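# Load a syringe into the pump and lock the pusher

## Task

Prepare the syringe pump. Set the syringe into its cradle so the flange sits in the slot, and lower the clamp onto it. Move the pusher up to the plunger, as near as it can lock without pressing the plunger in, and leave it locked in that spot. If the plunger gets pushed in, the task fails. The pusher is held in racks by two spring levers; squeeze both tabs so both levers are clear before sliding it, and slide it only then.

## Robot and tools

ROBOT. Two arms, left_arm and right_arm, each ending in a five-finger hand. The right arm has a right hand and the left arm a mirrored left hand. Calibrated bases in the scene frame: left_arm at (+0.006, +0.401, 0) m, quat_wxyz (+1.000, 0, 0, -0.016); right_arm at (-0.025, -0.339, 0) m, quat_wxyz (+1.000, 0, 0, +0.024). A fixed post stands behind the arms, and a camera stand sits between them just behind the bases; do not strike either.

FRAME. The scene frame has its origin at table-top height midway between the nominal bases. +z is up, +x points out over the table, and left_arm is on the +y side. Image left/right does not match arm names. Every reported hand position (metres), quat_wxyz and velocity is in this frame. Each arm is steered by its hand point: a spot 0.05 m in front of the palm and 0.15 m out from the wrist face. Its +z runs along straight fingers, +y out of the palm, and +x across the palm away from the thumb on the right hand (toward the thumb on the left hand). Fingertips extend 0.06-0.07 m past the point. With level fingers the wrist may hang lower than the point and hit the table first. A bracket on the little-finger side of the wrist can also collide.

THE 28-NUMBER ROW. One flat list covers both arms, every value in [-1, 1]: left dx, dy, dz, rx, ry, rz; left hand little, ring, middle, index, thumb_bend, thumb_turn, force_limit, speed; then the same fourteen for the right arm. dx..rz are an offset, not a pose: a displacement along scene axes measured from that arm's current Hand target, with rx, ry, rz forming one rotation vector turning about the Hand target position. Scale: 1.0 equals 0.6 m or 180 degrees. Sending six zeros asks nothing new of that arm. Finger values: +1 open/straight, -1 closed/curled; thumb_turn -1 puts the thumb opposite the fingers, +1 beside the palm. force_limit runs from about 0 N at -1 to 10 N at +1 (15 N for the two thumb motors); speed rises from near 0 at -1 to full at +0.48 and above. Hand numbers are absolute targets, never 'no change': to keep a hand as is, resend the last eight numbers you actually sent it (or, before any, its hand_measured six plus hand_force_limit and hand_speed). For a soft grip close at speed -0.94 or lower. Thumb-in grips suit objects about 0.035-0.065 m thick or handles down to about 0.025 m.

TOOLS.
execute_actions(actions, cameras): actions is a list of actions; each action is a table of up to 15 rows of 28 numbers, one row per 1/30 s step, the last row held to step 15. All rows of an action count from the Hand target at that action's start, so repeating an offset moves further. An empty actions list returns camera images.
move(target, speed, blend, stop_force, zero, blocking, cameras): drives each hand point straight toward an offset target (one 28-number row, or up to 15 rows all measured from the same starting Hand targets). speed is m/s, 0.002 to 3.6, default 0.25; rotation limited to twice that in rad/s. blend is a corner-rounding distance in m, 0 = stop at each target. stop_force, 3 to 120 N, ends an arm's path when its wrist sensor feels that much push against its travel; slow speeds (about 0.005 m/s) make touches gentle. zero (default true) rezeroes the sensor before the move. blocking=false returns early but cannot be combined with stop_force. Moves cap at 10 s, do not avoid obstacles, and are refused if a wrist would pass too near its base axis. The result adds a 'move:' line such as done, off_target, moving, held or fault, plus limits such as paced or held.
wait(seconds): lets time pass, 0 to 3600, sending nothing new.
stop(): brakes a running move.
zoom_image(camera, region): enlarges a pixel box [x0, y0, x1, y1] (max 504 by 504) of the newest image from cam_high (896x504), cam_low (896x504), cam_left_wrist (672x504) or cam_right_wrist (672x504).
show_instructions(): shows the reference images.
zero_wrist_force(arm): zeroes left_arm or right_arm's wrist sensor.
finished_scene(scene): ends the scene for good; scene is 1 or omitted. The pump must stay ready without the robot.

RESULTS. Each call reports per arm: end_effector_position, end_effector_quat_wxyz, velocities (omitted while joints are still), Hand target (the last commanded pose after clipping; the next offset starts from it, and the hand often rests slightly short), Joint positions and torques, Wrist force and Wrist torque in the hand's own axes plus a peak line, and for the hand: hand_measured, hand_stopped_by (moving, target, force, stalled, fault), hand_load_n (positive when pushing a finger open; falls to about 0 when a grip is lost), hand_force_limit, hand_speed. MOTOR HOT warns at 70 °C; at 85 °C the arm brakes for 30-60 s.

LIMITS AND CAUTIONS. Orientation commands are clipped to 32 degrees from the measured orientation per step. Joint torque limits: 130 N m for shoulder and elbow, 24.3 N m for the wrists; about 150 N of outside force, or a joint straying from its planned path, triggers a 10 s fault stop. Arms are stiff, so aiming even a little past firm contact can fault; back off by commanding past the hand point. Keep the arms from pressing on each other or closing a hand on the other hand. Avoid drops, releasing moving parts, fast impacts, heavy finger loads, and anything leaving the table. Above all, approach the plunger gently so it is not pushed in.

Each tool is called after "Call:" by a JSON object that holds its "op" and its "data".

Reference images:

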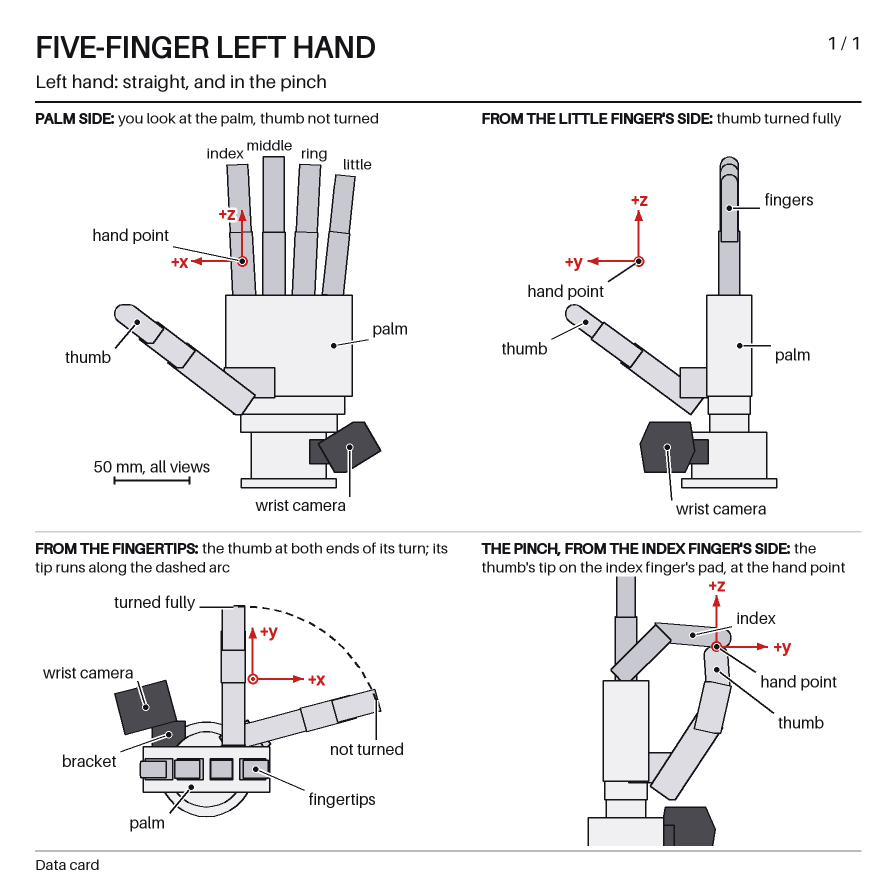

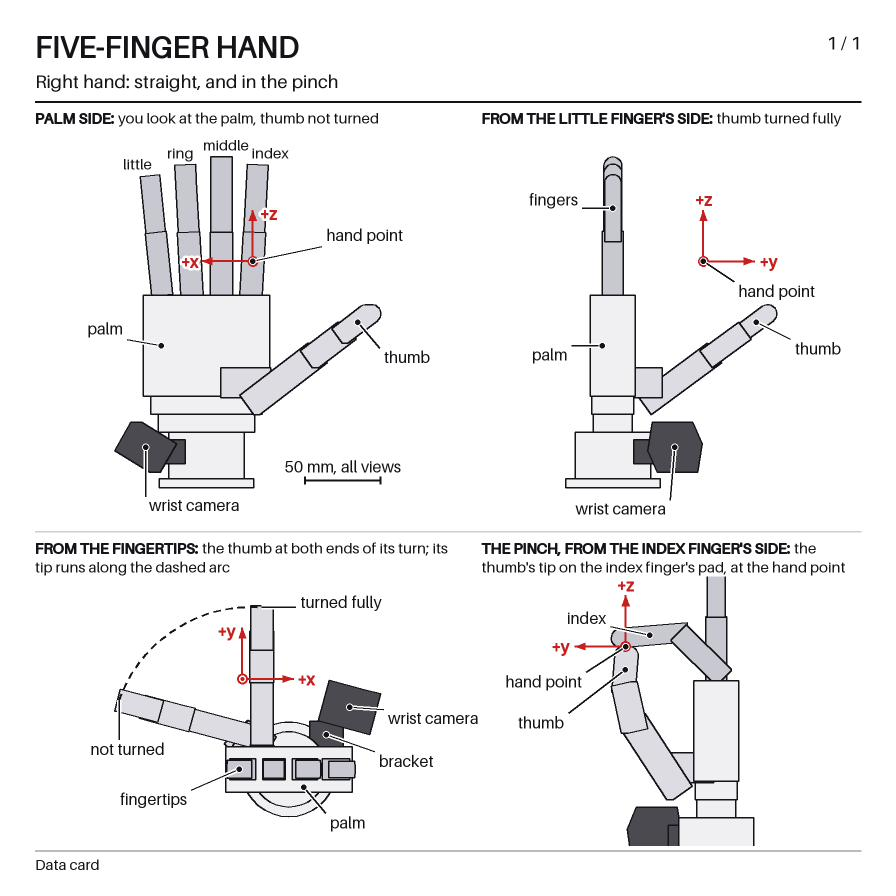

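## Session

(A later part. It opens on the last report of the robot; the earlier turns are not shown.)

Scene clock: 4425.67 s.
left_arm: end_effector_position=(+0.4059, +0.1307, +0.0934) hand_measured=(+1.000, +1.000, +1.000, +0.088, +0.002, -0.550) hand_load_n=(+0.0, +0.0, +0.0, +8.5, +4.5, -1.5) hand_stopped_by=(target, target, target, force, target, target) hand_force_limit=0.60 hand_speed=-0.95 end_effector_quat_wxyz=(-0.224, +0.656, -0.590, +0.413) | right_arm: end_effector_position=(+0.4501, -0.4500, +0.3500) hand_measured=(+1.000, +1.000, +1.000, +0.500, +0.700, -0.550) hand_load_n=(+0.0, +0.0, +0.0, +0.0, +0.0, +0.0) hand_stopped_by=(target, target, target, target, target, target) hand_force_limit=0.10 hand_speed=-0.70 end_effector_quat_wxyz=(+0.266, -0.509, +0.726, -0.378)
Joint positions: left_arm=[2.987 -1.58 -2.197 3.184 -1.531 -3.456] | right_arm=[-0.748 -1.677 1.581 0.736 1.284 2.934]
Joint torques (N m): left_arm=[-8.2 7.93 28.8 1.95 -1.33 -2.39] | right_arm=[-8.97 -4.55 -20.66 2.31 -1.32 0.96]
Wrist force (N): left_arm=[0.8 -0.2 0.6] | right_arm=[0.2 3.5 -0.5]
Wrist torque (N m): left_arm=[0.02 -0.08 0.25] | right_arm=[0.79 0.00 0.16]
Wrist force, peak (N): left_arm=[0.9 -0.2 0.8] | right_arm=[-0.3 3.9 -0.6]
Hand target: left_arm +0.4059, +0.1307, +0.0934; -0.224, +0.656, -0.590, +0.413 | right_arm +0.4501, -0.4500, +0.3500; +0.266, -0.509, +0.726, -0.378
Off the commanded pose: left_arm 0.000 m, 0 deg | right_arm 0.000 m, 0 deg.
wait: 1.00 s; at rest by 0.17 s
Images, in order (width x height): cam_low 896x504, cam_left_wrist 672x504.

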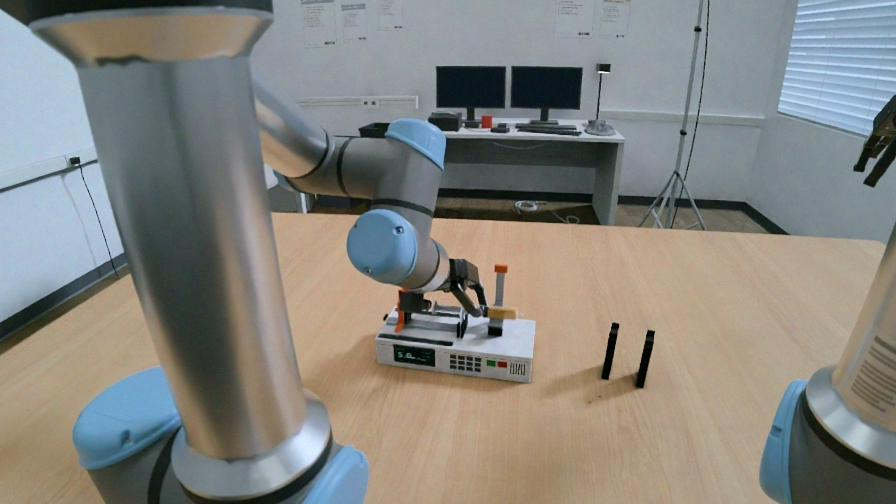

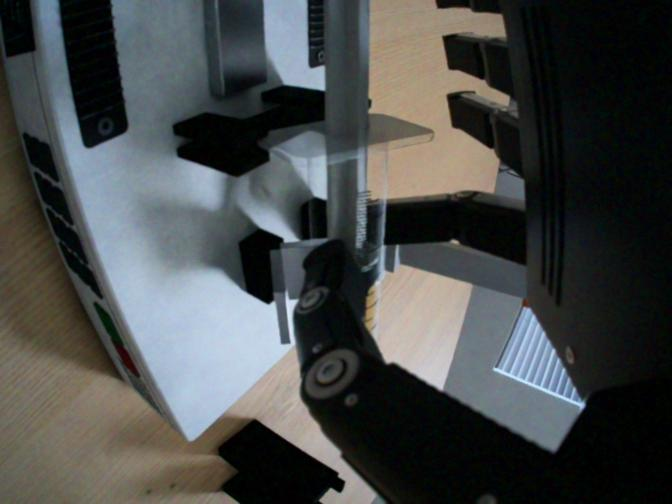

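Call:
{"op": "move", "data": {"target": [0,-0.0005,0,0,0,0,1,1,1,-0.2,0,-0.55,0.6,-0.95,0,0,0,0,0,0,1,1,1,0.5,0.7,-0.55,0.1,-0.7], "speed": 0.01}}

Call:
{"op": "move", "data": {"target": [0,-0.0005,0,0,0,0,1,1,1,-0.2,0,-0.55,0.6,-0.95,0,0,0,0,0,0,1,1,1,0.5,0.7,-0.55,0.1,-0.7], "speed": 0.01}}

Call:
{"op": "move", "data": {"target": [0,0.0005,0,0,0,0,1,1,1,-0.2,0,-0.55,0.6,-0.95,0,0,0,0,0,0,1,1,1,0.5,0.7,-0.55,0.1,-0.7], "speed": 0.01}}

Call:
{"op": "move", "data": {"target": [0,0.0005,0,0,0,0,1,1,1,-0.2,0,-0.55,0.6,-0.95,0,0,0,0,0,0,1,1,1,0.5,0.7,-0.55,0.1,-0.7], "speed": 0.01}}

Call:
{"op": "move", "data": {"target": [0,0.0005,0,0,0,0,1,1,1,-0.2,0,-0.55,0.6,-0.95,0,0,0,0,0,0,1,1,1,0.5,0.7,-0.55,0.1,-0.7], "speed": 0.01}}

Scene clock: 4496.00 s.
left_arm: end_effector_position=(+0.4059, +0.1304, +0.0934) hand_measured=(+1.000, +1.000, +1.000, +0.088, +0.002, -0.550) hand_load_n=(+0.0, +0.0, -0.5, +9.0, +4.5, -2.0) hand_stopped_by=(target, target, target, force, target, target) hand_force_limit=0.60 hand_speed=-0.95 end_effector_quat_wxyz=(-0.224, +0.656, -0.590, +0.413) | right_arm: end_effector_position=(+0.4501, -0.4500, +0.3500) hand_measured=(+1.000, +1.000, +1.000, +0.500, +0.700, -0.550) hand_load_n=(+0.0, +0.0, +0.0, +0.0, +0.0, +0.0) hand_stopped_by=(target, target, target, target, target, target) hand_force_limit=0.10 hand_speed=-0.70 end_effector_quat_wxyz=(+0.266, -0.509, +0.726, -0.378)
Joint positions: left_arm=[2.986 -1.58 -2.197 3.184 -1.531 -3.456] | right_arm=[-0.748 -1.677 1.581 0.736 1.284 2.934]
Joint torques (N m): left_arm=[-9.62 7.88 27.78 2.03 -0.77 -2.27] | right_arm=[-9.32 -4.74 -20.55 2.37 -1.28 0.95]
Wrist force (N): left_arm=[-2.4 -1.0 0.4] | right_arm=[-0.3 3.4 -0.6]
Wrist torque (N m): left_arm=[-0.01 0.09 0.18] | right_arm=[0.79 0.06 0.12]
Wrist force, peak (N): left_arm=[-2.5 -0.8 1.0] | right_arm=[-0.1 3.7 -0.8]
Hand target: left_arm +0.4059, +0.1304, +0.0934; -0.224, +0.656, -0.590, +0.413 | right_arm +0.4501, -0.4500, +0.3500; +0.266, -0.509, +0.726, -0.378
Off the commanded pose: left_arm 0.000 m, 0 deg | right_arm 0.000 m, 0 deg.
move: done

Scene clock: 4496.50 s.
left_arm: end_effector_position=(+0.4059, +0.1301, +0.0934) hand_measured=(+1.000, +1.000, +1.000, +0.088, +0.002, -0.550) hand_load_n=(+0.5, +0.0, +0.0, +9.0, +4.5, -2.0) hand_stopped_by=(target, target, target, force, target, target) hand_force_limit=0.60 hand_speed=-0.95 end_effector_quat_wxyz=(-0.224, +0.656, -0.590, +0.413) | right_arm: end_effector_position=(+0.4501, -0.4500, +0.3500) hand_measured=(+1.000, +1.000, +1.000, +0.500, +0.700, -0.550) hand_load_n=(+0.0, +0.0, -0.5, +0.0, +0.0, +0.0) hand_stopped_by=(target, target, target, target, target, target) hand_force_limit=0.10 hand_speed=-0.70 end_effector_quat_wxyz=(+0.266, -0.509, +0.726, -0.378)
Joint positions: left_arm=[2.985 -1.581 -2.196 3.184 -1.532 -3.457] | right_arm=[-0.748 -1.677 1.581 0.736 1.284 2.934]
Joint torques (N m): left_arm=[-10.22 8.53 28.96 1.99 0.5 -2.65] | right_arm=[-8.94 -4.6 -20.6 2.33 -1.28 0.88]
Wrist force (N): left_arm=[-6.8 -2.8 1.2] | right_arm=[-0.2 3.7 -0.7]
Wrist torque (N m): left_arm=[-0.14 0.19 0.13] | right_arm=[0.83 0.07 0.13]
Wrist force, peak (N): left_arm=[-6.9 -3.2 1.3] | right_arm=[-0.2 3.7 -0.7]
Hand target: left_arm +0.4059, +0.1301, +0.0934; -0.224, +0.656, -0.590, +0.413 | right_arm +0.4501, -0.4500, +0.3500; +0.266, -0.509, +0.726, -0.378
Off the commanded pose: left_arm 0.000 m, 0 deg | right_arm 0.000 m, 0 deg.
move: done

Scene clock: 4497.00 s.
left_arm: end_effector_position=(+0.4059, +0.1304, +0.0934) hand_measured=(+1.000, +1.000, +1.000, +0.088, +0.002, -0.550) hand_load_n=(+0.0, +0.0, +0.0, +9.0, +4.5, -1.5) hand_stopped_by=(target, target, target, force, target, target) hand_force_limit=0.60 hand_speed=-0.95 end_effector_quat_wxyz=(-0.224, +0.656, -0.590, +0.413) | right_arm: end_effector_position=(+0.4501, -0.4500, +0.3500) hand_measured=(+1.000, +1.000, +1.000, +0.500, +0.700, -0.550) hand_load_n=(+0.0, +0.0, +0.0, +0.0, +0.0, +0.0) hand_stopped_by=(target, target, target, target, target, target) hand_force_limit=0.10 hand_speed=-0.70 end_effector_quat_wxyz=(+0.266, -0.509, +0.726, -0.378)
Joint positions: left_arm=[2.986 -1.58 -2.197 3.184 -1.531 -3.456] | right_arm=[-0.748 -1.677 1.581 0.736 1.284 2.934]
Joint torques (N m): left_arm=[7.83 28.46 6 1.46 1.97 1.97] | right_arm=[-9.31 -5.33 -20.55 2.31 -1.26 0.91]
Wrist force (N): left_arm=[-1.9 -1.4 1.1] | right_arm=[-0.2 3.4 -0.5]
Wrist torque (N m): left_arm=[-0.09 0.00 0.19] | right_arm=[0.77 0.05 0.12]
Wrist force, peak (N): left_arm=[-6.8 -3.4 1.6] | right_arm=[0.0 3.6 -0.8]
Hand target: left_arm +0.4059, +0.1304, +0.0934; -0.224, +0.656, -0.590, +0.413 | right_arm +0.4501, -0.4500, +0.3500; +0.266, -0.509, +0.726, -0.378
Off the commanded pose: left_arm 0.000 m, 0 deg | right_arm 0.000 m, 0 deg.
move: done

Scene clock: 4497.50 s.
left_arm: end_effector_position=(+0.4059, +0.1307, +0.0934) hand_measured=(+1.000, +1.000, +1.000, +0.088, +0.002, -0.550) hand_load_n=(+0.0, +0.0, +0.0, +9.0, +4.5, -1.5) hand_stopped_by=(target, target, target, force, target, target) hand_force_limit=0.60 hand_speed=-0.95 end_effector_quat_wxyz=(-0.224, +0.656, -0.590, +0.413) | right_arm: end_effector_position=(+0.4501, -0.4500, +0.3500) hand_measured=(+1.000, +1.000, +1.000, +0.500, +0.700, -0.550) hand_load_n=(+0.0, +0.0, +0.0, +0.0, +0.0, +0.0) hand_stopped_by=(target, target, target, target, target, target) hand_force_limit=0.10 hand_speed=-0.70 end_effector_quat_wxyz=(+0.266, -0.509, +0.726, -0.378)
Joint positions: left_arm=[2.987 -1.58 -2.197 3.184 -1.531 -3.456] | right_arm=[-0.748 -1.677 1.581 0.736 1.284 2.934]
Joint torques (N m): left_arm=[8.07 28.46 5.12 0.27 1.41 2.14] | right_arm=[-9.04 -4.25 -20.91 2.38 -1.29 1.01]
Wrist force (N): left_arm=[0.2 -0.3 0.8] | right_arm=[0.0 3.4 -0.5]
Wrist torque (N m): left_arm=[0.01 0.01 0.14] | right_arm=[0.78 0.02 0.13]
Wrist force, peak (N): left_arm=[-1.5 -1.1 0.9] | right_arm=[0.3 3.7 -0.8]
Hand target: left_arm +0.4059, +0.1307, +0.0934; -0.224, +0.656, -0.590, +0.413 | right_arm +0.4501, -0.4500, +0.3500; +0.266, -0.509, +0.726, -0.378
Off the commanded pose: left_arm 0.000 m, 0 deg | right_arm 0.000 m, 0 deg.
move: done

Scene clock: 4498.00 s.
left_arm: end_effector_position=(+0.4059, +0.1310, +0.0934) hand_measured=(+1.000, +1.000, +1.000, +0.088, +0.002, -0.550) hand_load_n=(+0.0, +0.0, +0.0, +9.0, +4.5, -1.0) hand_stopped_by=(target, target, target, force, target, target) hand_force_limit=0.60 hand_speed=-0.95 end_effector_quat_wxyz=(-0.224, +0.656, -0.590, +0.413) | right_arm: end_effector_position=(+0.4501, -0.4500, +0.3500) hand_measured=(+1.000, +1.000, +1.000, +0.500, +0.700, -0.550) hand_load_n=(-0.5, -0.5, +0.0, +0.0, +0.0, +0.0) hand_stopped_by=(target, target, target, target, target, target) hand_force_limit=0.10 hand_speed=-0.70 end_effector_quat_wxyz=(+0.266, -0.509, +0.726, -0.378)
Joint positions: left_arm=[2.988 -1.579 -2.198 3.184 -1.53 -3.455] | right_arm=[-0.748 -1.677 1.581 0.736 1.284 2.934]
Joint torques (N m): left_arm=[8.91 28.41 5.39 -1.6 1.21 2.2] | right_arm=[-9.11 -4.89 -20.21 2.36 -1.4 0.99]
Wrist force (N): left_arm=[1.4 -0.4 1.0] | right_arm=[-0.2 3.4 -0.6]
Wrist torque (N m): left_arm=[-0.02 -0.06 0.15] | right_arm=[0.78 0.06 0.12]
Wrist force, peak (N): left_arm=[1.6 -0.6 0.7] | right_arm=[-0.6 3.9 -0.7]
Hand target: left_arm +0.4059, +0.1310, +0.0934; -0.224, +0.656, -0.590, +0.413 | right_arm +0.4501, -0.4500, +0.3500; +0.266, -0.509, +0.726, -0.378
Off the commanded pose: left_arm 0.000 m, 0 deg | right_arm 0.000 m, 0 deg.
move: done

Call:
{"op": "move", "data": {"target": [0,0.0005,0,0,0,0,1,1,1,-0.2,0,-0.55,0.6,-0.95,0,0,0,0,0,0,1,1,1,0.5,0.7,-0.55,0.1,-0.7], "speed": 0.01}}

Call:
{"op": "move", "data": {"target": [0,0.0005,0,0,0,0,1,1,1,-0.2,0,-0.55,0.6,-0.95,0,0,0,0,0,0,1,1,1,0.5,0.7,-0.55,0.1,-0.7], "speed": 0.01}}

Scene clock: 4514.73 s.
left_arm: end_effector_position=(+0.4059, +0.1313, +0.0934) hand_measured=(+1.000, +1.000, +1.000, +0.088, +0.002, -0.550) hand_load_n=(+0.0, +0.0, +0.0, +9.0, +5.0, -1.0) hand_stopped_by=(target, target, target, force, target, target) hand_force_limit=0.60 hand_speed=-0.95 end_effector_quat_wxyz=(-0.224, +0.656, -0.590, +0.413) | right_arm: end_effector_position=(+0.4501, -0.4500, +0.3500) hand_measured=(+1.000, +1.000, +1.000, +0.500, +0.700, -0.550) hand_load_n=(+0.0, +0.0, +0.0, +0.0, +0.0, +0.0) hand_stopped_by=(target, target, target, target, target, target) hand_force_limit=0.10 hand_speed=-0.70 end_effector_quat_wxyz=(+0.266, -0.509, +0.726, -0.378)
Joint positions: left_arm=[2.989 -1.579 -2.198 3.183 -1.529 -3.455] | right_arm=[-0.748 -1.677 1.581 0.736 1.284 2.934]
Joint torques (N m): left_arm=[9.4 29.1 5.23 -1.9 1.05 2.18] | right_arm=[-9.57 -4.93 -20.47 2.36 -1.44 1.01]
Wrist force (N): left_arm=[2.2 -0.4 0.8] | right_arm=[0.2 3.5 -0.5]
Wrist torque (N m): left_arm=[0.02 -0.05 0.14] | right_arm=[0.77 0.00 0.15]
Wrist force, peak (N): left_arm=[2.5 -0.2 1.3] | right_arm=[0.1 3.7 -1.0]
Hand target: left_arm +0.4059, +0.1313, +0.0934; -0.224, +0.656, -0.590, +0.413 | right_arm +0.4501, -0.4500, +0.3500; +0.266, -0.509, +0.726, -0.378
Off the commanded pose: left_arm 0.000 m, 0 deg | right_arm 0.000 m, 0 deg.
move: done

Scene clock: 4515.23 s.
left_arm: end_effector_position=(+0.4059, +0.1316, +0.0934) hand_measured=(+1.000, +1.000, +1.000, +0.088, +0.002, -0.550) hand_load_n=(+0.0, +0.0, +0.0, +9.0, +5.0, -0.5) hand_stopped_by=(target, target, target, force, target, target) hand_force_limit=0.60 hand_speed=-0.95 end_effector_quat_wxyz=(-0.224, +0.656, -0.590, +0.413) | right_arm: end_effector_position=(+0.4501, -0.4500, +0.3500) hand_measured=(+1.000, +1.000, +1.000, +0.500, +0.700, -0.550) hand_load_n=(+0.0, +0.0, +0.0, +0.0, +0.0, +0.0) hand_stopped_by=(target, target, target, target, target, target) hand_force_limit=0.10 hand_speed=-0.70 end_effector_quat_wxyz=(+0.266, -0.509, +0.726, -0.378)
Joint positions: left_arm=[2.99 -1.579 -2.198 3.183 -1.528 -3.454] | right_arm=[-0.748 -1.677 1.581 0.736 1.284 2.934]
Joint torques (N m): left_arm=[9.69 28.68 4.06 -2.1 0.88 2.41] | right_arm=[-8.88 -4.58 -20.93 2.35 -1.2 1.08]
Wrist force (N): left_arm=[2.9 -0.8 1.1] | right_arm=[-0.2 3.5 -0.7]
Wrist torque (N m): left_arm=[-0.04 -0.03 0.14] | right_arm=[0.80 0.05 0.13]
Wrist force, peak (N): left_arm=[3.2 -0.6 1.3] | right_arm=[-0.3 3.7 -0.8]
Hand target: left_arm +0.4059, +0.1316, +0.0934; -0.224, +0.656, -0.590, +0.413 | right_arm +0.4501, -0.4500, +0.3500; +0.266, -0.509, +0.726, -0.378
Off the commanded pose: left_arm 0.000 m, 0 deg | right_arm 0.000 m, 0 deg.
move: done

Call:
{"op": "move", "data": {"target": [-0.0004,-0.0015,0,0,0,-0.0033,1,1,1,-0.2,0,-0.55,0.6,-0.95,0,0,0,0,0,0,1,1,1,0.5,0.7,-0.55,0.1,-0.7], "speed": 0.01}}

Call:
{"op": "wait", "data": {"seconds": 0.5}}

Scene clock: 4530.27 s.
left_arm: end_effector_position=(+0.4056, +0.1307, +0.0934) hand_measured=(+1.000, +1.000, +1.000, +0.088, +0.002, -0.550) hand_load_n=(+0.0, +0.0, +0.0, +9.0, +4.5, -1.0) hand_stopped_by=(target, target, target, force, target, target) hand_force_limit=0.60 hand_speed=-0.95 end_effector_quat_wxyz=(-0.222, +0.653, -0.594, +0.414) | right_arm: end_effector_position=(+0.4501, -0.4500, +0.3500) hand_measured=(+1.000, +1.000, +1.000, +0.500, +0.700, -0.550) hand_load_n=(+0.0, -0.5, +0.0, +0.0, +0.0, +0.0) hand_stopped_by=(target, target, target, target, target, target) hand_force_limit=0.10 hand_speed=-0.70 end_effector_quat_wxyz=(+0.266, -0.509, +0.726, -0.378)
Joint positions: left_arm=[2.994 -1.579 -2.198 3.183 -1.516 -3.446] | right_arm=[-0.748 -1.677 1.581 0.736 1.284 2.934]
Joint torques (N m): left_arm=[7.74 7.15 29.24 -1.91 1.79 2.06] | right_arm=[-8.66 -4.59 -20.09 2.27 -1.2 1.04]
Wrist force (N): left_arm=[-2.5 -1.0 0.7] | right_arm=[-0.3 3.6 -0.9]
Wrist torque (N m): left_arm=[-0.04 0.15 0.08] | right_arm=[0.83 0.08 0.13]
Wrist force, peak (N): left_arm=[3.6 -1.0 1.4] | right_arm=[-0.4 3.9 -0.6]
Hand target: left_arm +0.4057, +0.1307, +0.0934; -0.222, +0.653, -0.594, +0.414 | right_arm +0.4501, -0.4500, +0.3500; +0.266, -0.509, +0.726, -0.378
Off the commanded pose: left_arm 0.000 m, 0 deg | right_arm 0.000 m, 0 deg.
move: done

Scene clock: 4530.77 s.
left_arm: end_effector_position=(+0.4057, +0.1307, +0.0934) hand_measured=(+1.000, +1.000, +1.000, +0.088, +0.002, -0.550) hand_load_n=(+0.0, +0.0, +0.0, +8.5, +4.5, -1.5) hand_stopped_by=(target, target, target, force, target, target) hand_force_limit=0.60 hand_speed=-0.95 end_effector_quat_wxyz=(-0.222, +0.653, -0.594, +0.414) | right_arm: end_effector_position=(+0.4501, -0.4500, +0.3500) hand_measured=(+1.000, +1.000, +1.000, +0.500, +0.700, -0.550) hand_load_n=(+0.0, +0.0, +0.0, +0.0, +0.0, -0.5) hand_stopped_by=(target, target, target, target, target, target) hand_force_limit=0.10 hand_speed=-0.70 end_effector_quat_wxyz=(+0.266, -0.509, +0.726, -0.378)
Joint positions: left_arm=[2.994 -1.579 -2.198 3.183 -1.516 -3.446] | right_arm=[-0.748 -1.677 1.581 0.736 1.284 2.934]
Joint torques (N m): left_arm=[8.02 6.9 28.78 -1.76 2.01 2.03] | right_arm=[-9.27 -4.26 -20.72 2.32 -1.29 1.11]
Wrist force (N): left_arm=[-2.8 -1.1 0.8] | right_arm=[0.0 3.5 -0.5]
Wrist torque (N m): left_arm=[-0.07 0.14 0.08] | right_arm=[0.79 0.02 0.14]
Wrist force, peak (N): left_arm=[-3.0 -1.0 0.6] | right_arm=[-0.5 3.7 -0.5]
Hand target: left_arm +0.4057, +0.1307, +0.0934; -0.222, +0.653, -0.594, +0.414 | right_arm +0.4501, -0.4500, +0.3500; +0.266, -0.509, +0.726, -0.378
Off the commanded pose: left_arm 0.000 m, 0 deg | right_arm 0.000 m, 0 deg.
wait: 0.50 s; at rest by 0.17 s

Call:
{"op": "move", "data": {"target": [0.0008,0.0005,0,0,0,0.0067,1,1,1,-0.2,0,-0.55,0.6,-0.95,0,0,0,0,0,0,1,1,1,0.5,0.7,-0.55,0.1,-0.7], "speed": 0.01}}

Call:
{"op": "move", "data": {"target": [0,-0.0005,0,0,0,0,1,1,1,-0.2,0,-0.55,0.6,-0.95,0,0,0,0,0,0,1,1,1,0.5,0.7,-0.55,0.1,-0.7], "speed": 0.01}}

Call:
{"op": "move", "data": {"target": [0,-0.0005,0,0,0,0,1,1,1,-0.2,0,-0.55,0.6,-0.95,0,0,0,0,0,0,1,1,1,0.5,0.7,-0.55,0.1,-0.7], "speed": 0.01}}

Call:
{"op": "move", "data": {"target": [0,-0.0005,0,0,0,0,1,1,1,-0.2,0,-0.55,0.6,-0.95,0,0,0,0,0,0,1,1,1,0.5,0.7,-0.55,0.1,-0.7], "speed": 0.01}}

Scene clock: 4611.83 s.
left_arm: end_effector_position=(+0.4062, +0.1310, +0.0934) hand_measured=(+1.000, +1.000, +1.000, +0.088, +0.002, -0.550) hand_load_n=(+0.0, +0.0, +0.0, +9.0, +4.5, -1.5) hand_stopped_by=(target, target, target, force, target, target) hand_force_limit=0.60 hand_speed=-0.95 end_effector_quat_wxyz=(-0.226, +0.659, -0.587, +0.412) | right_arm: end_effector_position=(+0.4501, -0.4500, +0.3500) hand_measured=(+1.000, +1.000, +1.000, +0.500, +0.700, -0.550) hand_load_n=(+0.0, +0.0, +0.0, +0.0, +0.0, -0.5) hand_stopped_by=(target, target, target, target, target, target) hand_force_limit=0.10 hand_speed=-0.70 end_effector_quat_wxyz=(+0.266, -0.509, +0.726, -0.378)
Joint positions: left_arm=[2.981 -1.581 -2.196 3.184 -1.544 -3.465] | right_arm=[-0.748 -1.677 1.581 0.736 1.284 2.934]
Joint torques (N m): left_arm=[-7.82 7.33 27.89 2.03 -1.32 -2.03] | right_arm=[-9.03 -4.96 -20.44 2.31 -1.29 1.14]
Wrist force (N): left_arm=[0.9 -0.2 1.0] | right_arm=[-0.4 3.3 -0.8]
Wrist torque (N m): left_arm=[0.02 0.01 0.22] | right_arm=[0.78 0.09 0.10]
Wrist force, peak (N): left_arm=[-3.4 -1.1 0.5] | right_arm=[0.0 3.9 -0.7]
Hand target: left_arm +0.4062, +0.1310, +0.0934; -0.226, +0.660, -0.587, +0.412 | right_arm +0.4501, -0.4500, +0.3500; +0.266, -0.509, +0.726, -0.378
Off the commanded pose: left_arm 0.000 m, 0 deg | right_arm 0.000 m, 0 deg.
move: done

Scene clock: 4612.33 s.
left_arm: end_effector_position=(+0.4062, +0.1307, +0.0934) hand_measured=(+1.000, +1.000, +1.000, +0.088, +0.002, -0.550) hand_load_n=(+0.0, +0.0, +0.0, +8.5, +4.5, -1.0) hand_stopped_by=(target, target, target, force, target, target) hand_force_limit=0.60 hand_speed=-0.95 end_effector_quat_wxyz=(-0.226, +0.660, -0.587, +0.412) | right_arm: end_effector_position=(+0.4501, -0.4500, +0.3500) hand_measured=(+1.000, +1.000, +1.000, +0.500, +0.700, -0.550) hand_load_n=(+0.0, +0.0, +0.0, +0.0, +0.0, +0.0) hand_stopped_by=(target, target, target, target, target, target) hand_force_limit=0.10 hand_speed=-0.70 end_effector_quat_wxyz=(+0.266, -0.509, +0.726, -0.378)
Joint positions: left_arm=[2.98 -1.581 -2.196 3.184 -1.545 -3.466] | right_arm=[-0.748 -1.677 1.581 0.736 1.284 2.934]
Joint torques (N m): left_arm=[-7.74 8.31 28.37 2.06 -1.41 -2.23] | right_arm=[-8.74 -5.07 -20.02 2.27 -1.37 1.08]
Wrist force (N): left_arm=[0.2 0.0 1.0] | right_arm=[-0.1 3.3 -0.5]
Wrist torque (N m): left_arm=[0.03 0.06 0.21] | right_arm=[0.76 0.04 0.13]
Wrist force, peak (N): left_arm=[0.9 -0.5 0.9] | right_arm=[-0.4 3.6 -1.0]
Hand target: left_arm +0.4062, +0.1307, +0.0934; -0.226, +0.660, -0.587, +0.412 | right_arm +0.4501, -0.4500, +0.3500; +0.266, -0.509, +0.726, -0.378
Off the commanded pose: left_arm 0.000 m, 0 deg | right_arm 0.000 m, 0 deg.
move: done

Scene clock: 4612.83 s.
left_arm: end_effector_position=(+0.4062, +0.1304, +0.0934) hand_measured=(+1.000, +1.000, +1.000, +0.088, +0.002, -0.550) hand_load_n=(+0.0, +0.0, +0.0, +9.0, +4.5, -1.5) hand_stopped_by=(target, target, target, force, target, target) hand_force_limit=0.60 hand_speed=-0.95 end_effector_quat_wxyz=(-0.226, +0.660, -0.587, +0.412) | right_arm: end_effector_position=(+0.4501, -0.4500, +0.3500) hand_measured=(+1.000, +1.000, +1.000, +0.500, +0.700, -0.550) hand_load_n=(+0.0, +0.0, +0.0, +0.0, +0.0, +0.0) hand_stopped_by=(target, target, target, target, target, target) hand_force_limit=0.10 hand_speed=-0.70 end_effector_quat_wxyz=(+0.266, -0.509, +0.726, -0.378)
Joint positions: left_arm=[2.979 -1.582 -2.195 3.184 -1.546 -3.466] | right_arm=[-0.748 -1.677 1.581 0.736 1.284 2.934]
Joint torques (N m): left_arm=[-7.46 7.66 28.88 2.01 -1.36 -2.29] | right_arm=[-8.75 -3.71 -20.45 2.21 -1.21 1]
Wrist force (N): left_arm=[0.2 -0.3 0.8] | right_arm=[-0.1 3.5 -0.7]
Wrist torque (N m): left_arm=[0.00 0.04 0.22] | right_arm=[0.81 0.04 0.14]
Wrist force, peak (N): left_arm=[-0.1 -0.5 1.0] | right_arm=[-0.1 3.7 -0.8]
Hand target: left_arm +0.4062, +0.1304, +0.0934; -0.226, +0.660, -0.587, +0.412 | right_arm +0.4501, -0.4500, +0.3500; +0.266, -0.509, +0.726, -0.378
Off the commanded pose: left_arm 0.000 m, 0 deg | right_arm 0.000 m, 0 deg.
move: done

Scene clock: 4613.33 s.
left_arm: end_effector_position=(+0.4062, +0.1301, +0.0934) hand_measured=(+1.000, +1.000, +1.000, +0.088, +0.002, -0.550) hand_load_n=(+0.0, +0.0, +0.0, +9.0, +4.5, -1.5) hand_stopped_by=(target, target, target, force, target, target) hand_force_limit=0.60 hand_speed=-0.95 end_effector_quat_wxyz=(-0.226, +0.660, -0.587, +0.412) | right_arm: end_effector_position=(+0.4501, -0.4500, +0.3500) hand_measured=(+1.000, +1.000, +1.000, +0.500, +0.700, -0.550) hand_load_n=(-0.5, +0.0, +0.0, +0.0, +0.0, +0.0) hand_stopped_by=(target, target, target, target, target, target) hand_force_limit=0.10 hand_speed=-0.70 end_effector_quat_wxyz=(+0.266, -0.509, +0.726, -0.378)
Joint positions: left_arm=[2.978 -1.582 -2.195 3.184 -1.547 -3.467] | right_arm=[-0.748 -1.677 1.581 0.736 1.284 2.934]
Joint torques (N m): left_arm=[-8.77 8.04 28.68 1.97 -0.78 -2.41] | right_arm=[-8.76 -5.15 -19.9 2.27 -1.29 1.09]
Wrist force (N): left_arm=[-2.5 -1.1 0.7] | right_arm=[-0.6 3.6 -0.9]
Wrist torque (N m): left_arm=[-0.08 0.19 0.17] | right_arm=[0.83 0.13 0.11]
Wrist force, peak (N): left_arm=[-2.5 -1.1 0.7] | right_arm=[-0.2 3.8 -0.6]
Hand target: left_arm +0.4062, +0.1301, +0.0934; -0.226, +0.660, -0.587, +0.412 | right_arm +0.4501, -0.4500, +0.3500; +0.266, -0.509, +0.726, -0.378
Off the commanded pose: left_arm 0.000 m, 0 deg | right_arm 0.000 m, 0 deg.
move: done

Call:
{"op": "move", "data": {"target": [0,0.0007,0,0,0,0,1,1,1,-0.2,0,-0.55,0.6,-0.95,0,0,0,0,0,0,1,1,1,0.5,0.7,-0.55,0.1,-0.7], "speed": 0.01}}

Call:
{"op": "move", "data": {"target": [0,0,-0.0017,0,0,0,1,1,1,-0.2,0,-0.55,0.6,-0.95,0,0,0,0,0,0,1,1,1,0.5,0.7,-0.55,0.1,-0.7], "speed": 0.01}}

Call:
{"op": "move", "data": {"target": [0,0,-0.0017,0,0,0,1,1,1,-0.2,0,-0.55,0.6,-0.95,0,0,0,0,0,0,1,1,1,0.5,0.7,-0.55,0.1,-0.7], "speed": 0.01}}

Scene clock: 4626.63 s.
left_arm: end_effector_position=(+0.4062, +0.1305, +0.0934) hand_measured=(+1.000, +1.000, +1.000, +0.088, +0.002, -0.550) hand_load_n=(+0.0, +0.0, -0.5, +9.0, +4.5, -1.5) hand_stopped_by=(target, target, target, force, target, target) hand_force_limit=0.60 hand_speed=-0.95 end_effector_quat_wxyz=(-0.226, +0.660, -0.587, +0.412) | right_arm: end_effector_position=(+0.4501, -0.4500, +0.3500) hand_measured=(+1.000, +1.000, +1.000, +0.500, +0.700, -0.550) hand_load_n=(+0.0, +0.0, +0.0, +0.0, +0.0, +0.0) hand_stopped_by=(target, target, target, target, target, target) hand_force_limit=0.10 hand_speed=-0.70 end_effector_quat_wxyz=(+0.266, -0.509, +0.726, -0.378)
Joint positions: left_arm=[2.979 -1.581 -2.195 3.184 -1.546 -3.466] | right_arm=[-0.748 -1.677 1.581 0.736 1.284 2.934]
Joint torques (N m): left_arm=[8.88 28.77 5.95 1.66 1.27 2.13] | right_arm=[-8.58 -5.09 -20.72 2.26 -1.31 1.13]
Wrist force (N): left_arm=[0.2 -0.4 0.7] | right_arm=[0.1 3.6 -0.5]
Wrist torque (N m): left_arm=[-0.01 0.04 0.17] | right_arm=[0.80 0.01 0.15]
Wrist force, peak (N): left_arm=[-2.6 -1.1 0.5] | right_arm=[-0.1 3.9 -0.7]
Hand target: left_arm +0.4062, +0.1305, +0.0934; -0.226, +0.660, -0.587, +0.412 | right_arm +0.4501, -0.4500, +0.3500; +0.266, -0.509, +0.726, -0.378
Off the commanded pose: left_arm 0.000 m, 0 deg | right_arm 0.000 m, 0 deg.
move: done

Scene clock: 4627.13 s.
left_arm: end_effector_position=(+0.4062, +0.1305, +0.0924) hand_measured=(+1.000, +1.000, +1.000, +0.088, +0.002, -0.550) hand_load_n=(+0.0, +0.0, +0.0, +8.5, +5.5, -1.0) hand_stopped_by=(target, target, target, force, target, target) hand_force_limit=0.60 hand_speed=-0.95 end_effector_quat_wxyz=(-0.226, +0.660, -0.587, +0.412) | right_arm: end_effector_position=(+0.4501, -0.4500, +0.3500) hand_measured=(+1.000, +1.000, +1.000, +0.500, +0.700, -0.550) hand_load_n=(+0.0, +0.0, +0.0, +0.0, +0.0, +0.0) hand_stopped_by=(target, target, target, target, target, target) hand_force_limit=0.10 hand_speed=-0.70 end_effector_quat_wxyz=(+0.266, -0.509, +0.726, -0.378)
Joint positions: left_arm=[2.979 -1.583 -2.197 3.187 -1.546 -3.466] | right_arm=[-0.748 -1.677 1.581 0.736 1.284 2.934]
Joint torques (N m): left_arm=[9.21 7.19 5.87 2.1 1.39 2.14] | right_arm=[-9.06 -4.85 -19.94 2.36 -1.26 1.15]
Wrist force (N): left_arm=[0.6 -0.3 -0.2] | right_arm=[0.0 3.2 -0.8]
Wrist torque (N m): left_arm=[0.04 -0.02 0.18] | right_arm=[0.76 0.04 0.13]
Wrist force, peak (N): left_arm=[0.6 -0.2 0.9] | right_arm=[0.2 3.7 -0.7]
Hand target: left_arm +0.4062, +0.1305, +0.0924; -0.226, +0.660, -0.587, +0.412 | right_arm +0.4501, -0.4500, +0.3500; +0.266, -0.509, +0.726, -0.378
Off the commanded pose: left_arm 0.000 m, 0 deg | right_arm 0.000 m, 0 deg.
move: done

Scene clock: 4627.63 s.
left_arm: end_effector_position=(+0.4062, +0.1305, +0.0914) hand_measured=(+1.000, +1.000, +1.000, +0.088, +0.002, -0.550) hand_load_n=(+0.0, +0.0, +0.0, +8.5, +6.0, -0.5) hand_stopped_by=(target, target, target, force, target, target) hand_force_limit=0.60 hand_speed=-0.95 end_effector_quat_wxyz=(-0.226, +0.660, -0.587, +0.412) | right_arm: end_effector_position=(+0.4501, -0.4500, +0.3500) hand_measured=(+1.000, +1.000, +1.000, +0.500, +0.700, -0.550) hand_load_n=(+0.0, +0.0, -0.5, +0.0, +0.0, +0.0) hand_stopped_by=(target, target, target, target, target, target) hand_force_limit=0.10 hand_speed=-0.70 end_effector_quat_wxyz=(+0.266, -0.509, +0.726, -0.378)
Joint positions: left_arm=[2.979 -1.585 -2.198 3.19 -1.546 -3.466] | right_arm=[-0.748 -1.677 1.581 0.736 1.284 2.934]
Joint torques (N m): left_arm=[9.56 8.12 5.88 2.16 1.25 2.03] | right_arm=[-9.36 -4.05 -20.39 2.25 -1.3 1.26]
Wrist force (N): left_arm=[0.8 -0.1 -1.2] | right_arm=[-0.2 3.1 -0.8]
Wrist torque (N m): left_arm=[0.09 -0.05 0.17] | right_arm=[0.74 0.06 0.12]
Wrist force, peak (N): left_arm=[0.9 -0.5 -1.2] | right_arm=[-0.3 3.8 -0.5]
Hand target: left_arm +0.4062, +0.1305, +0.0914; -0.226, +0.660, -0.587, +0.412 | right_arm +0.4501, -0.4500, +0.3500; +0.266, -0.509, +0.726, -0.378
Off the commanded pose: left_arm 0.000 m, 0 deg | right_arm 0.000 m, 0 deg.
move: done

Call:
{"op": "move", "data": {"target": [-0.001,0,0,0,0,0,1,1,1,-0.2,0,-0.55,0.6,-0.95,0,0,0,0,0,0,1,1,1,0.5,0.7,-0.55,0.1,-0.7], "speed": 0.01}}

Call:
{"op": "move", "data": {"target": [-0.001,0,0,0,0,0,1,1,1,-0.2,0,-0.55,0.6,-0.95,0,0,0,0,0,0,1,1,1,0.5,0.7,-0.55,0.1,-0.7], "speed": 0.01}}

Scene clock: 4639.33 s.
left_arm: end_effector_position=(+0.4056, +0.1305, +0.0914) hand_measured=(+1.000, +1.000, +1.000, +0.088, +0.002, -0.550) hand_load_n=(+0.0, +0.0, +0.0, +8.5, +5.5, -1.0) hand_stopped_by=(target, target, target, force, target, target) hand_force_limit=0.60 hand_speed=-0.95 end_effector_quat_wxyz=(-0.226, +0.660, -0.587, +0.412) | right_arm: end_effector_position=(+0.4501, -0.4500, +0.3500) hand_measured=(+1.000, +1.000, +1.000, +0.500, +0.700, -0.550) hand_load_n=(+0.0, +0.0, +0.0, +0.0, +0.0, +0.0) hand_stopped_by=(target, target, target, target, target, target) hand_force_limit=0.10 hand_speed=-0.70 end_effector_quat_wxyz=(+0.266, -0.509, +0.726, -0.378)
Joint positions: left_arm=[2.979 -1.584 -2.2 3.19 -1.546 -3.466] | right_arm=[-0.748 -1.677 1.581 0.736 1.284 2.934]
Joint torques (N m): left_arm=[-7.91 29.39 6.19 2.2 -1.3 -2.3] | right_arm=[-8.89 -5.34 -20.07 2.23 -1.22 1.22]
Wrist force (N): left_arm=[0.0 -0.1 0.2] | right_arm=[-0.3 3.6 -0.8]
Wrist torque (N m): left_arm=[0.04 0.05 0.15] | right_arm=[0.83 0.08 0.12]
Wrist force, peak (N): left_arm=[1.0 -0.5 -1.4] | right_arm=[-0.2 3.8 -0.7]
Hand target: left_arm +0.4056, +0.1305, +0.0914; -0.226, +0.660, -0.587, +0.412 | right_arm +0.4501, -0.4500, +0.3500; +0.266, -0.509, +0.726, -0.378
Off the commanded pose: left_arm 0.000 m, 0 deg | right_arm 0.000 m, 0 deg.
move: done

Scene clock: 4639.83 s.
left_arm: end_effector_position=(+0.4050, +0.1305, +0.0914) hand_measured=(+1.000, +1.000, +1.000, +0.088, +0.002, -0.550) hand_load_n=(+0.0, +0.0, +0.0, +9.0, +4.5, -1.5) hand_stopped_by=(target, target, target, force, target, target) hand_force_limit=0.60 hand_speed=-0.95 end_effector_quat_wxyz=(-0.226, +0.660, -0.587, +0.412) | right_arm: end_effector_position=(+0.4501, -0.4500, +0.3500) hand_measured=(+1.000, +1.000, +1.000, +0.500, +0.700, -0.550) hand_load_n=(+0.0, +0.0, +0.0, +0.0, +0.0, +0.0) hand_stopped_by=(target, target, target, target, target, target) hand_force_limit=0.10 hand_speed=-0.70 end_effector_quat_wxyz=(+0.266, -0.509, +0.726, -0.378)
Joint positions: left_arm=[2.978 -1.583 -2.201 3.19 -1.547 -3.467] | right_arm=[-0.748 -1.677 1.581 0.736 1.284 2.934]
Joint torques (N m): left_arm=[-7.2 28.89 6.17 1.93 -1.22 -2.27] | right_arm=[-8.41 -4.65 -20.61 2.3 -1.17 1.23]
Wrist force (N): left_arm=[0.3 -0.3 0.9] | right_arm=[-0.3 3.5 -0.8]
Wrist torque (N m): left_arm=[-0.01 0.03 0.20] | right_arm=[0.80 0.08 0.12]
Wrist force, peak (N): left_arm=[0.3 -0.2 1.2] | right_arm=[-0.3 3.8 -0.5]
Hand target: left_arm +0.4050, +0.1305, +0.0914; -0.226, +0.660, -0.587, +0.412 | right_arm +0.4501, -0.4500, +0.3500; +0.266, -0.509, +0.726, -0.378
Off the commanded pose: left_arm 0.000 m, 0 deg | right_arm 0.000 m, 0 deg.
move: done

Call:
{"op": "move", "data": {"target": [-0.0003,0,-0.0017,0,0,0,1,1,1,-0.2,0,-0.55,0.6,-0.95,0,0,0,0,0,0,1,1,1,0.5,0.7,-0.55,0.1,-0.7], "speed": 0.01}}

Call:
{"op": "move", "data": {"target": [-0.0003,0,-0.0017,0,0,0,1,1,1,-0.2,0,-0.55,0.6,-0.95,0,0,0,0,0,0,1,1,1,0.5,0.7,-0.55,0.1,-0.7], "speed": 0.01}}

Call:
{"op": "execute_actions", "data": {"actions": [], "cameras": ["cam_low","cam_left_wrist"]}}

Call:
{"op": "zoom_image", "data": {"camera": "cam_left_wrist", "region": [160, 40, 440, 320]}}

Call:
{"op": "zoom_image", "data": {"camera": "cam_low", "region": [425, 285, 525, 345]}}

Scene clock: 4653.87 s.
left_arm: end_effector_position=(+0.4048, +0.1305, +0.0904) hand_measured=(+1.000, +1.000, +1.000, +0.088, +0.002, -0.550) hand_load_n=(+0.0, +0.0, +0.0, +8.5, +4.5, -1.5) hand_stopped_by=(target, target, target, force, target, target) hand_force_limit=0.60 hand_speed=-0.95 end_effector_quat_wxyz=(-0.226, +0.660, -0.587, +0.412) | right_arm: end_effector_position=(+0.4501, -0.4500, +0.3500) hand_measured=(+1.000, +1.000, +1.000, +0.500, +0.700, -0.550) hand_load_n=(+0.0, +0.0, +0.0, +0.0, +0.0, +0.0) hand_stopped_by=(target, target, target, target, target, target) hand_force_limit=0.10 hand_speed=-0.70 end_effector_quat_wxyz=(+0.266, -0.509, +0.726, -0.378)
Joint positions: left_arm=[2.978 -1.584 -2.203 3.193 -1.547 -3.467] | right_arm=[-0.748 -1.677 1.581 0.736 1.284 2.934]
Joint torques (N m): left_arm=[-8.05 7.29 5.07 2.14 -1.33 -2.22] | right_arm=[-8.87 -5.28 -20.19 2.38 -1.14 1.37]
Wrist force (N): left_arm=[0.4 -0.4 0.9] | right_arm=[-0.1 3.2 -0.7]
Wrist torque (N m): left_arm=[-0.03 0.01 0.21] | right_arm=[0.75 0.05 0.12]
Wrist force, peak (N): left_arm=[0.4 -0.5 1.3] | right_arm=[-0.3 3.8 -0.7]
Hand target: left_arm +0.4048, +0.1305, +0.0904; -0.226, +0.660, -0.587, +0.412 | right_arm +0.4501, -0.4500, +0.3500; +0.266, -0.509, +0.726, -0.378
Off the commanded pose: left_arm 0.000 m, 0 deg | right_arm 0.000 m, 0 deg.
move: done

Scene clock: 4654.37 s.
left_arm: end_effector_position=(+0.4046, +0.1305, +0.0894) hand_measured=(+1.000, +1.000, +1.000, +0.088, +0.002, -0.550) hand_load_n=(+0.0, +0.0, +0.0, +9.0, +5.0, -1.5) hand_stopped_by=(target, target, target, force, target, target) hand_force_limit=0.60 hand_speed=-0.95 end_effector_quat_wxyz=(-0.226, +0.660, -0.587, +0.412) | right_arm: end_effector_position=(+0.4501, -0.4500, +0.3500) hand_measured=(+1.000, +1.000, +1.000, +0.500, +0.700, -0.550) hand_load_n=(+0.0, -0.5, +0.0, +0.0, +0.0, +0.0) hand_stopped_by=(target, target, target, target, target, target) hand_force_limit=0.10 hand_speed=-0.70 end_effector_quat_wxyz=(+0.266, -0.509, +0.726, -0.378)
Joint positions: left_arm=[2.978 -1.585 -2.204 3.197 -1.547 -3.467] | right_arm=[-0.748 -1.677 1.581 0.736 1.284 2.934]
Joint torques (N m): left_arm=[-8.43 8.21 6.25 2.1 -1.35 -2.06] | right_arm=[-9.18 -5.08 -20.31 2.24 -1.12 1.38]
Wrist force (N): left_arm=[0.3 -0.3 0.6] | right_arm=[-0.2 3.6 -1.0]
Wrist torque (N m): left_arm=[0.02 0.01 0.20] | right_arm=[0.84 0.08 0.13]
Wrist force, peak (N): left_arm=[0.2 -0.5 1.1] | right_arm=[-0.2 3.6 -1.0]
Hand target: left_arm +0.4046, +0.1305, +0.0893; -0.226, +0.660, -0.587, +0.412 | right_arm +0.4501, -0.4500, +0.3500; +0.266, -0.509, +0.726, -0.378
Off the commanded pose: left_arm 0.000 m, 0 deg | right_arm 0.000 m, 0 deg.
move: done

Scene clock: 4654.37 s.
left_arm: end_effector_position=(+0.4046, +0.1305, +0.0894) hand_measured=(+1.000, +1.000, +1.000, +0.088, +0.002, -0.550) hand_load_n=(+0.0, +0.0, +0.0, +9.0, +5.0, -1.5) hand_stopped_by=(target, target, target, force, target, target) hand_force_limit=0.60 hand_speed=-0.95 end_effector_quat_wxyz=(-0.226, +0.660, -0.587, +0.412) | right_arm: end_effector_position=(+0.4501, -0.4500, +0.3500) hand_measured=(+1.000, +1.000, +1.000, +0.500, +0.700, -0.550) hand_load_n=(+0.0, -0.5, +0.0, +0.0, +0.0, +0.0) hand_stopped_by=(target, target, target, target, target, target) hand_force_limit=0.10 hand_speed=-0.70 end_effector_quat_wxyz=(+0.266, -0.509, +0.726, -0.378)
Joint positions: left_arm=[2.978 -1.585 -2.204 3.197 -1.547 -3.467] | right_arm=[-0.748 -1.677 1.581 0.736 1.284 2.934]
Joint velocities: within noise
Joint torques (N m): left_arm=[-8.43 8.21 6.25 2.1 -1.35 -2.06] | right_arm=[-9.18 -5.08 -20.31 2.24 -1.12 1.38]
Motor temperatures (°C): left_arm=[27 27 25 36 36 28] | right_arm=[26 27 27 32 35 33]
Wrist force (N): left_arm=[0.3 -0.3 0.6] | right_arm=[-0.2 3.6 -1.0]
Wrist torque (N m): left_arm=[0.02 0.01 0.20] | right_arm=[0.84 0.08 0.13]
Wrist force, peak (N): left_arm=[0.3 -0.3 0.6] | right_arm=[-0.2 3.6 -1.0]
Hand target: left_arm +0.4046, +0.1305, +0.0893; -0.226, +0.660, -0.587, +0.412 | right_arm +0.4501, -0.4500, +0.3500; +0.266, -0.509, +0.726, -0.378
Off the commanded pose: left_arm 0.000 m, 0 deg | right_arm 0.000 m, 0 deg.
Images, in order (width x height): cam_low 896x504, cam_left_wrist 672x504.

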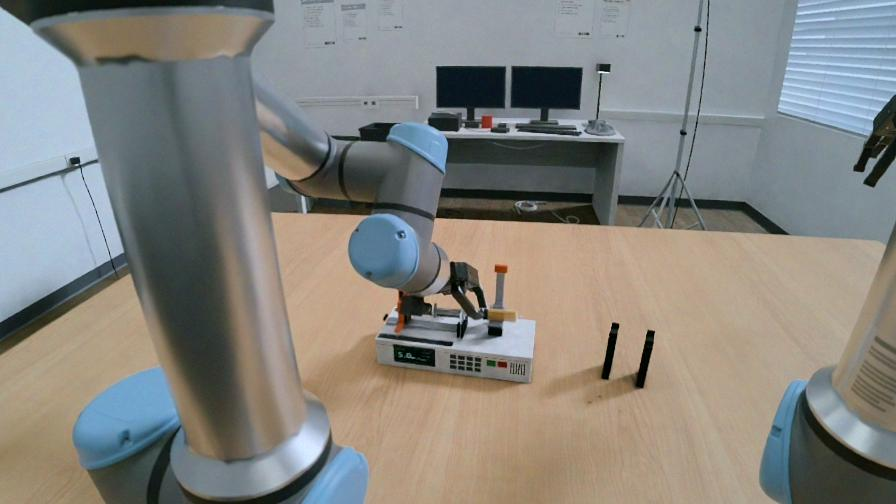

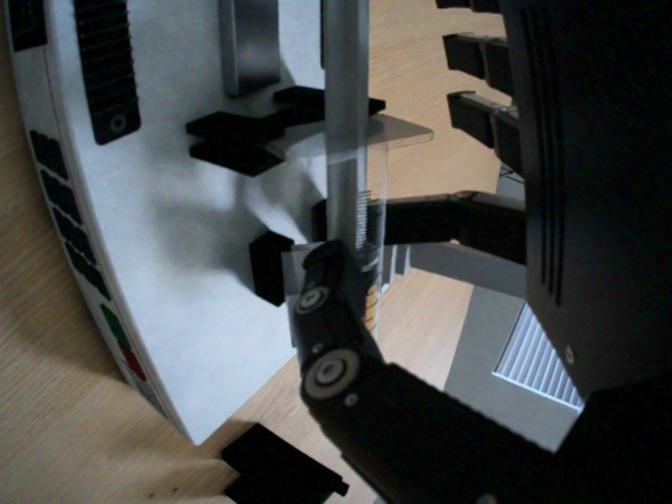

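Scaled by 1.800 from the camera's image (finer frame: 960x720).

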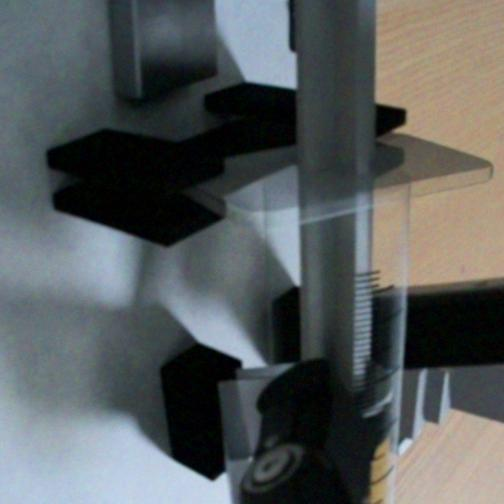

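Scaled by 5.040 from the camera's image (finer frame: 1280x720).

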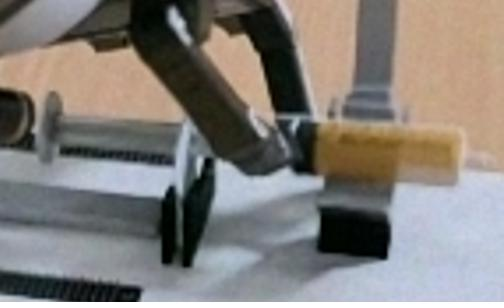

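Call:
{"op": "move", "data": {"target": [-0.0002,0,-0.0017,0,0,0,1,1,1,-0.2,0,-0.55,0.6,-0.95,0,0,0,0,0,0,1,1,1,0.5,0.7,-0.55,0.1,-0.7], "speed": 0.01}}

Call:
{"op": "move", "data": {"target": [-0.0002,0,-0.0017,0,0,0,1,1,1,-0.2,0,-0.55,0.6,-0.95,0,0,0,0,0,0,1,1,1,0.5,0.7,-0.55,0.1,-0.7], "speed": 0.01}}

Call:
{"op": "execute_actions", "data": {"actions": [], "cameras": ["cam_low","cam_left_wrist"]}}

Call:
{"op": "zoom_image", "data": {"camera": "cam_left_wrist", "region": [160, 40, 440, 320]}}

Call:
{"op": "zoom_image", "data": {"camera": "cam_low", "region": [425, 285, 525, 345]}}

Scene clock: 4666.27 s.
left_arm: end_effector_position=(+0.4045, +0.1305, +0.0883) hand_measured=(+1.000, +1.000, +1.000, +0.088, +0.002, -0.550) hand_load_n=(+0.0, +0.0, +0.0, +9.0, +4.5, -1.5) hand_stopped_by=(target, target, target, force, target, target) hand_force_limit=0.60 hand_speed=-0.95 end_effector_quat_wxyz=(-0.226, +0.660, -0.587, +0.412) | right_arm: end_effector_position=(+0.4501, -0.4500, +0.3500) hand_measured=(+1.000, +1.000, +1.000, +0.500, +0.700, -0.550) hand_load_n=(+0.0, +0.0, +0.0, +0.0, +0.0, +0.0) hand_stopped_by=(target, target, target, target, target, target) hand_force_limit=0.10 hand_speed=-0.70 end_effector_quat_wxyz=(+0.266, -0.509, +0.726, -0.378)
Joint positions: left_arm=[2.978 -1.587 -2.206 3.2 -1.547 -3.467] | right_arm=[-0.748 -1.677 1.581 0.736 1.284 2.934]
Joint torques (N m): left_arm=[-7.1 7.17 5.2 1.87 -1.41 -2.26] | right_arm=[-9.07 -5.18 -19.79 2.24 -1.18 1.31]
Wrist force (N): left_arm=[0.5 -0.5 1.0] | right_arm=[-0.1 3.2 -0.5]
Wrist torque (N m): left_arm=[-0.04 0.00 0.23] | right_arm=[0.74 0.03 0.12]
Wrist force, peak (N): left_arm=[0.4 -0.3 1.3] | right_arm=[-0.3 3.9 -0.6]
Hand target: left_arm +0.4045, +0.1305, +0.0883; -0.226, +0.660, -0.587, +0.412 | right_arm +0.4501, -0.4500, +0.3500; +0.266, -0.509, +0.726, -0.378
Off the commanded pose: left_arm 0.000 m, 0 deg | right_arm 0.000 m, 0 deg.
move: done

Scene clock: 4666.77 s.
left_arm: end_effector_position=(+0.4044, +0.1305, +0.0873) hand_measured=(+1.000, +1.000, +1.000, +0.088, +0.002, -0.550) hand_load_n=(+0.0, +0.0, +0.0, +9.0, +4.5, -2.0) hand_stopped_by=(target, target, target, force, target, target) hand_force_limit=0.60 hand_speed=-0.95 end_effector_quat_wxyz=(-0.226, +0.660, -0.587, +0.412) | right_arm: end_effector_position=(+0.4501, -0.4500, +0.3500) hand_measured=(+1.000, +1.000, +1.000, +0.500, +0.700, -0.550) hand_load_n=(+0.0, +0.0, +0.0, +0.0, +0.0, +0.0) hand_stopped_by=(target, target, target, target, target, target) hand_force_limit=0.10 hand_speed=-0.70 end_effector_quat_wxyz=(+0.266, -0.509, +0.726, -0.378)
Joint positions: left_arm=[2.978 -1.588 -2.208 3.203 -1.547 -3.467] | right_arm=[-0.748 -1.677 1.581 0.736 1.284 2.934]
Joint torques (N m): left_arm=[-7.91 7.45 4.9 2.13 -1.26 -2.26] | right_arm=[-9.26 -4.93 -19.66 2.26 -1.2 1.42]
Wrist force (N): left_arm=[0.0 -0.6 0.8] | right_arm=[-0.4 3.3 -0.4]
Wrist torque (N m): left_arm=[-0.05 0.07 0.20] | right_arm=[0.75 0.08 0.11]
Wrist force, peak (N): left_arm=[0.2 -0.7 0.8] | right_arm=[-0.1 3.7 -0.5]
Hand target: left_arm +0.4044, +0.1305, +0.0873; -0.226, +0.660, -0.587, +0.412 | right_arm +0.4501, -0.4500, +0.3500; +0.266, -0.509, +0.726, -0.378
Off the commanded pose: left_arm 0.000 m, 0 deg | right_arm 0.000 m, 0 deg.
move: done

Scene clock: 4666.77 s.
left_arm: end_effector_position=(+0.4044, +0.1305, +0.0873) hand_measured=(+1.000, +1.000, +1.000, +0.088, +0.002, -0.550) hand_load_n=(+0.0, +0.0, +0.0, +9.0, +4.5, -2.0) hand_stopped_by=(target, target, target, force, target, target) hand_force_limit=0.60 hand_speed=-0.95 end_effector_quat_wxyz=(-0.226, +0.660, -0.587, +0.412) | right_arm: end_effector_position=(+0.4501, -0.4500, +0.3500) hand_measured=(+1.000, +1.000, +1.000, +0.500, +0.700, -0.550) hand_load_n=(+0.0, +0.0, +0.0, +0.0, +0.0, +0.0) hand_stopped_by=(target, target, target, target, target, target) hand_force_limit=0.10 hand_speed=-0.70 end_effector_quat_wxyz=(+0.266, -0.509, +0.726, -0.378)
Joint positions: left_arm=[2.978 -1.588 -2.208 3.203 -1.547 -3.467] | right_arm=[-0.748 -1.677 1.581 0.736 1.284 2.934]
Joint velocities: within noise
Joint torques (N m): left_arm=[-7.91 7.45 4.9 2.13 -1.26 -2.26] | right_arm=[-9.26 -4.93 -19.66 2.26 -1.2 1.42]
Motor temperatures (°C): left_arm=[27 27 25 36 36 28] | right_arm=[26 27 27 32 35 33]
Wrist force (N): left_arm=[0.0 -0.6 0.8] | right_arm=[-0.4 3.3 -0.4]
Wrist torque (N m): left_arm=[-0.05 0.07 0.20] | right_arm=[0.75 0.08 0.11]
Wrist force, peak (N): left_arm=[0.0 -0.6 0.8] | right_arm=[-0.4 3.3 -0.4]
Hand target: left_arm +0.4044, +0.1305, +0.0873; -0.226, +0.660, -0.587, +0.412 | right_arm +0.4501, -0.4500, +0.3500; +0.266, -0.509, +0.726, -0.378
Off the commanded pose: left_arm 0.000 m, 0 deg | right_arm 0.000 m, 0 deg.
Images, in order (width x height): cam_low 896x504, cam_left_wrist 672x504.

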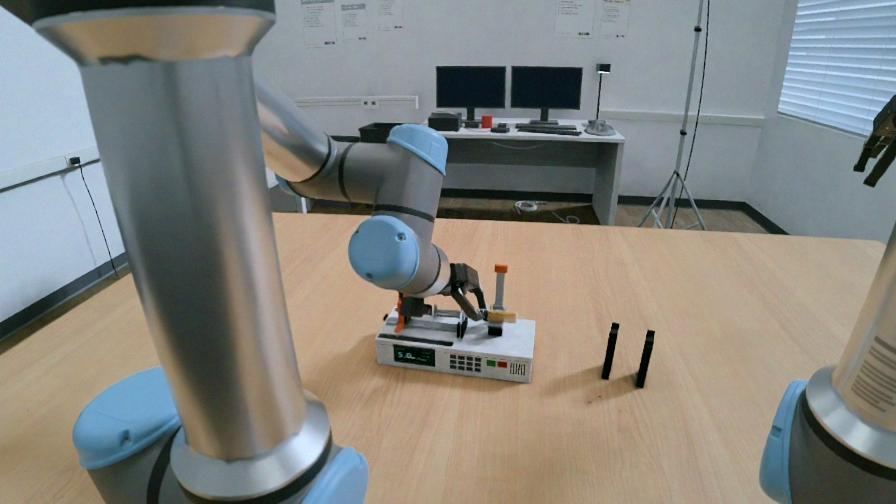

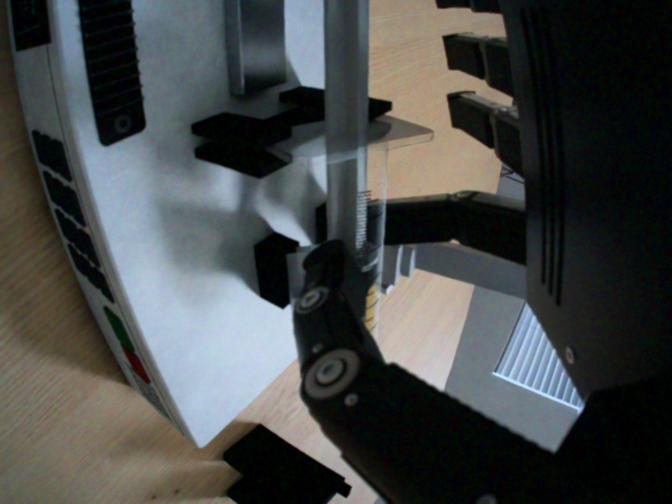

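Scaled by 1.800 from the camera's image (finer frame: 960x720).

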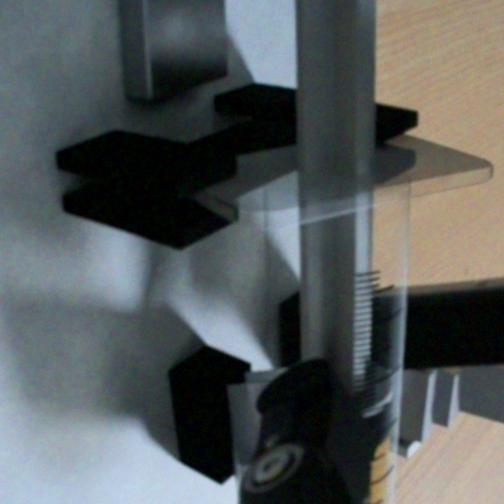

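Scaled by 5.040 from the camera's image (finer frame: 1280x720).

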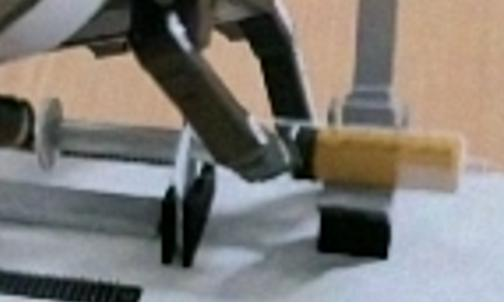

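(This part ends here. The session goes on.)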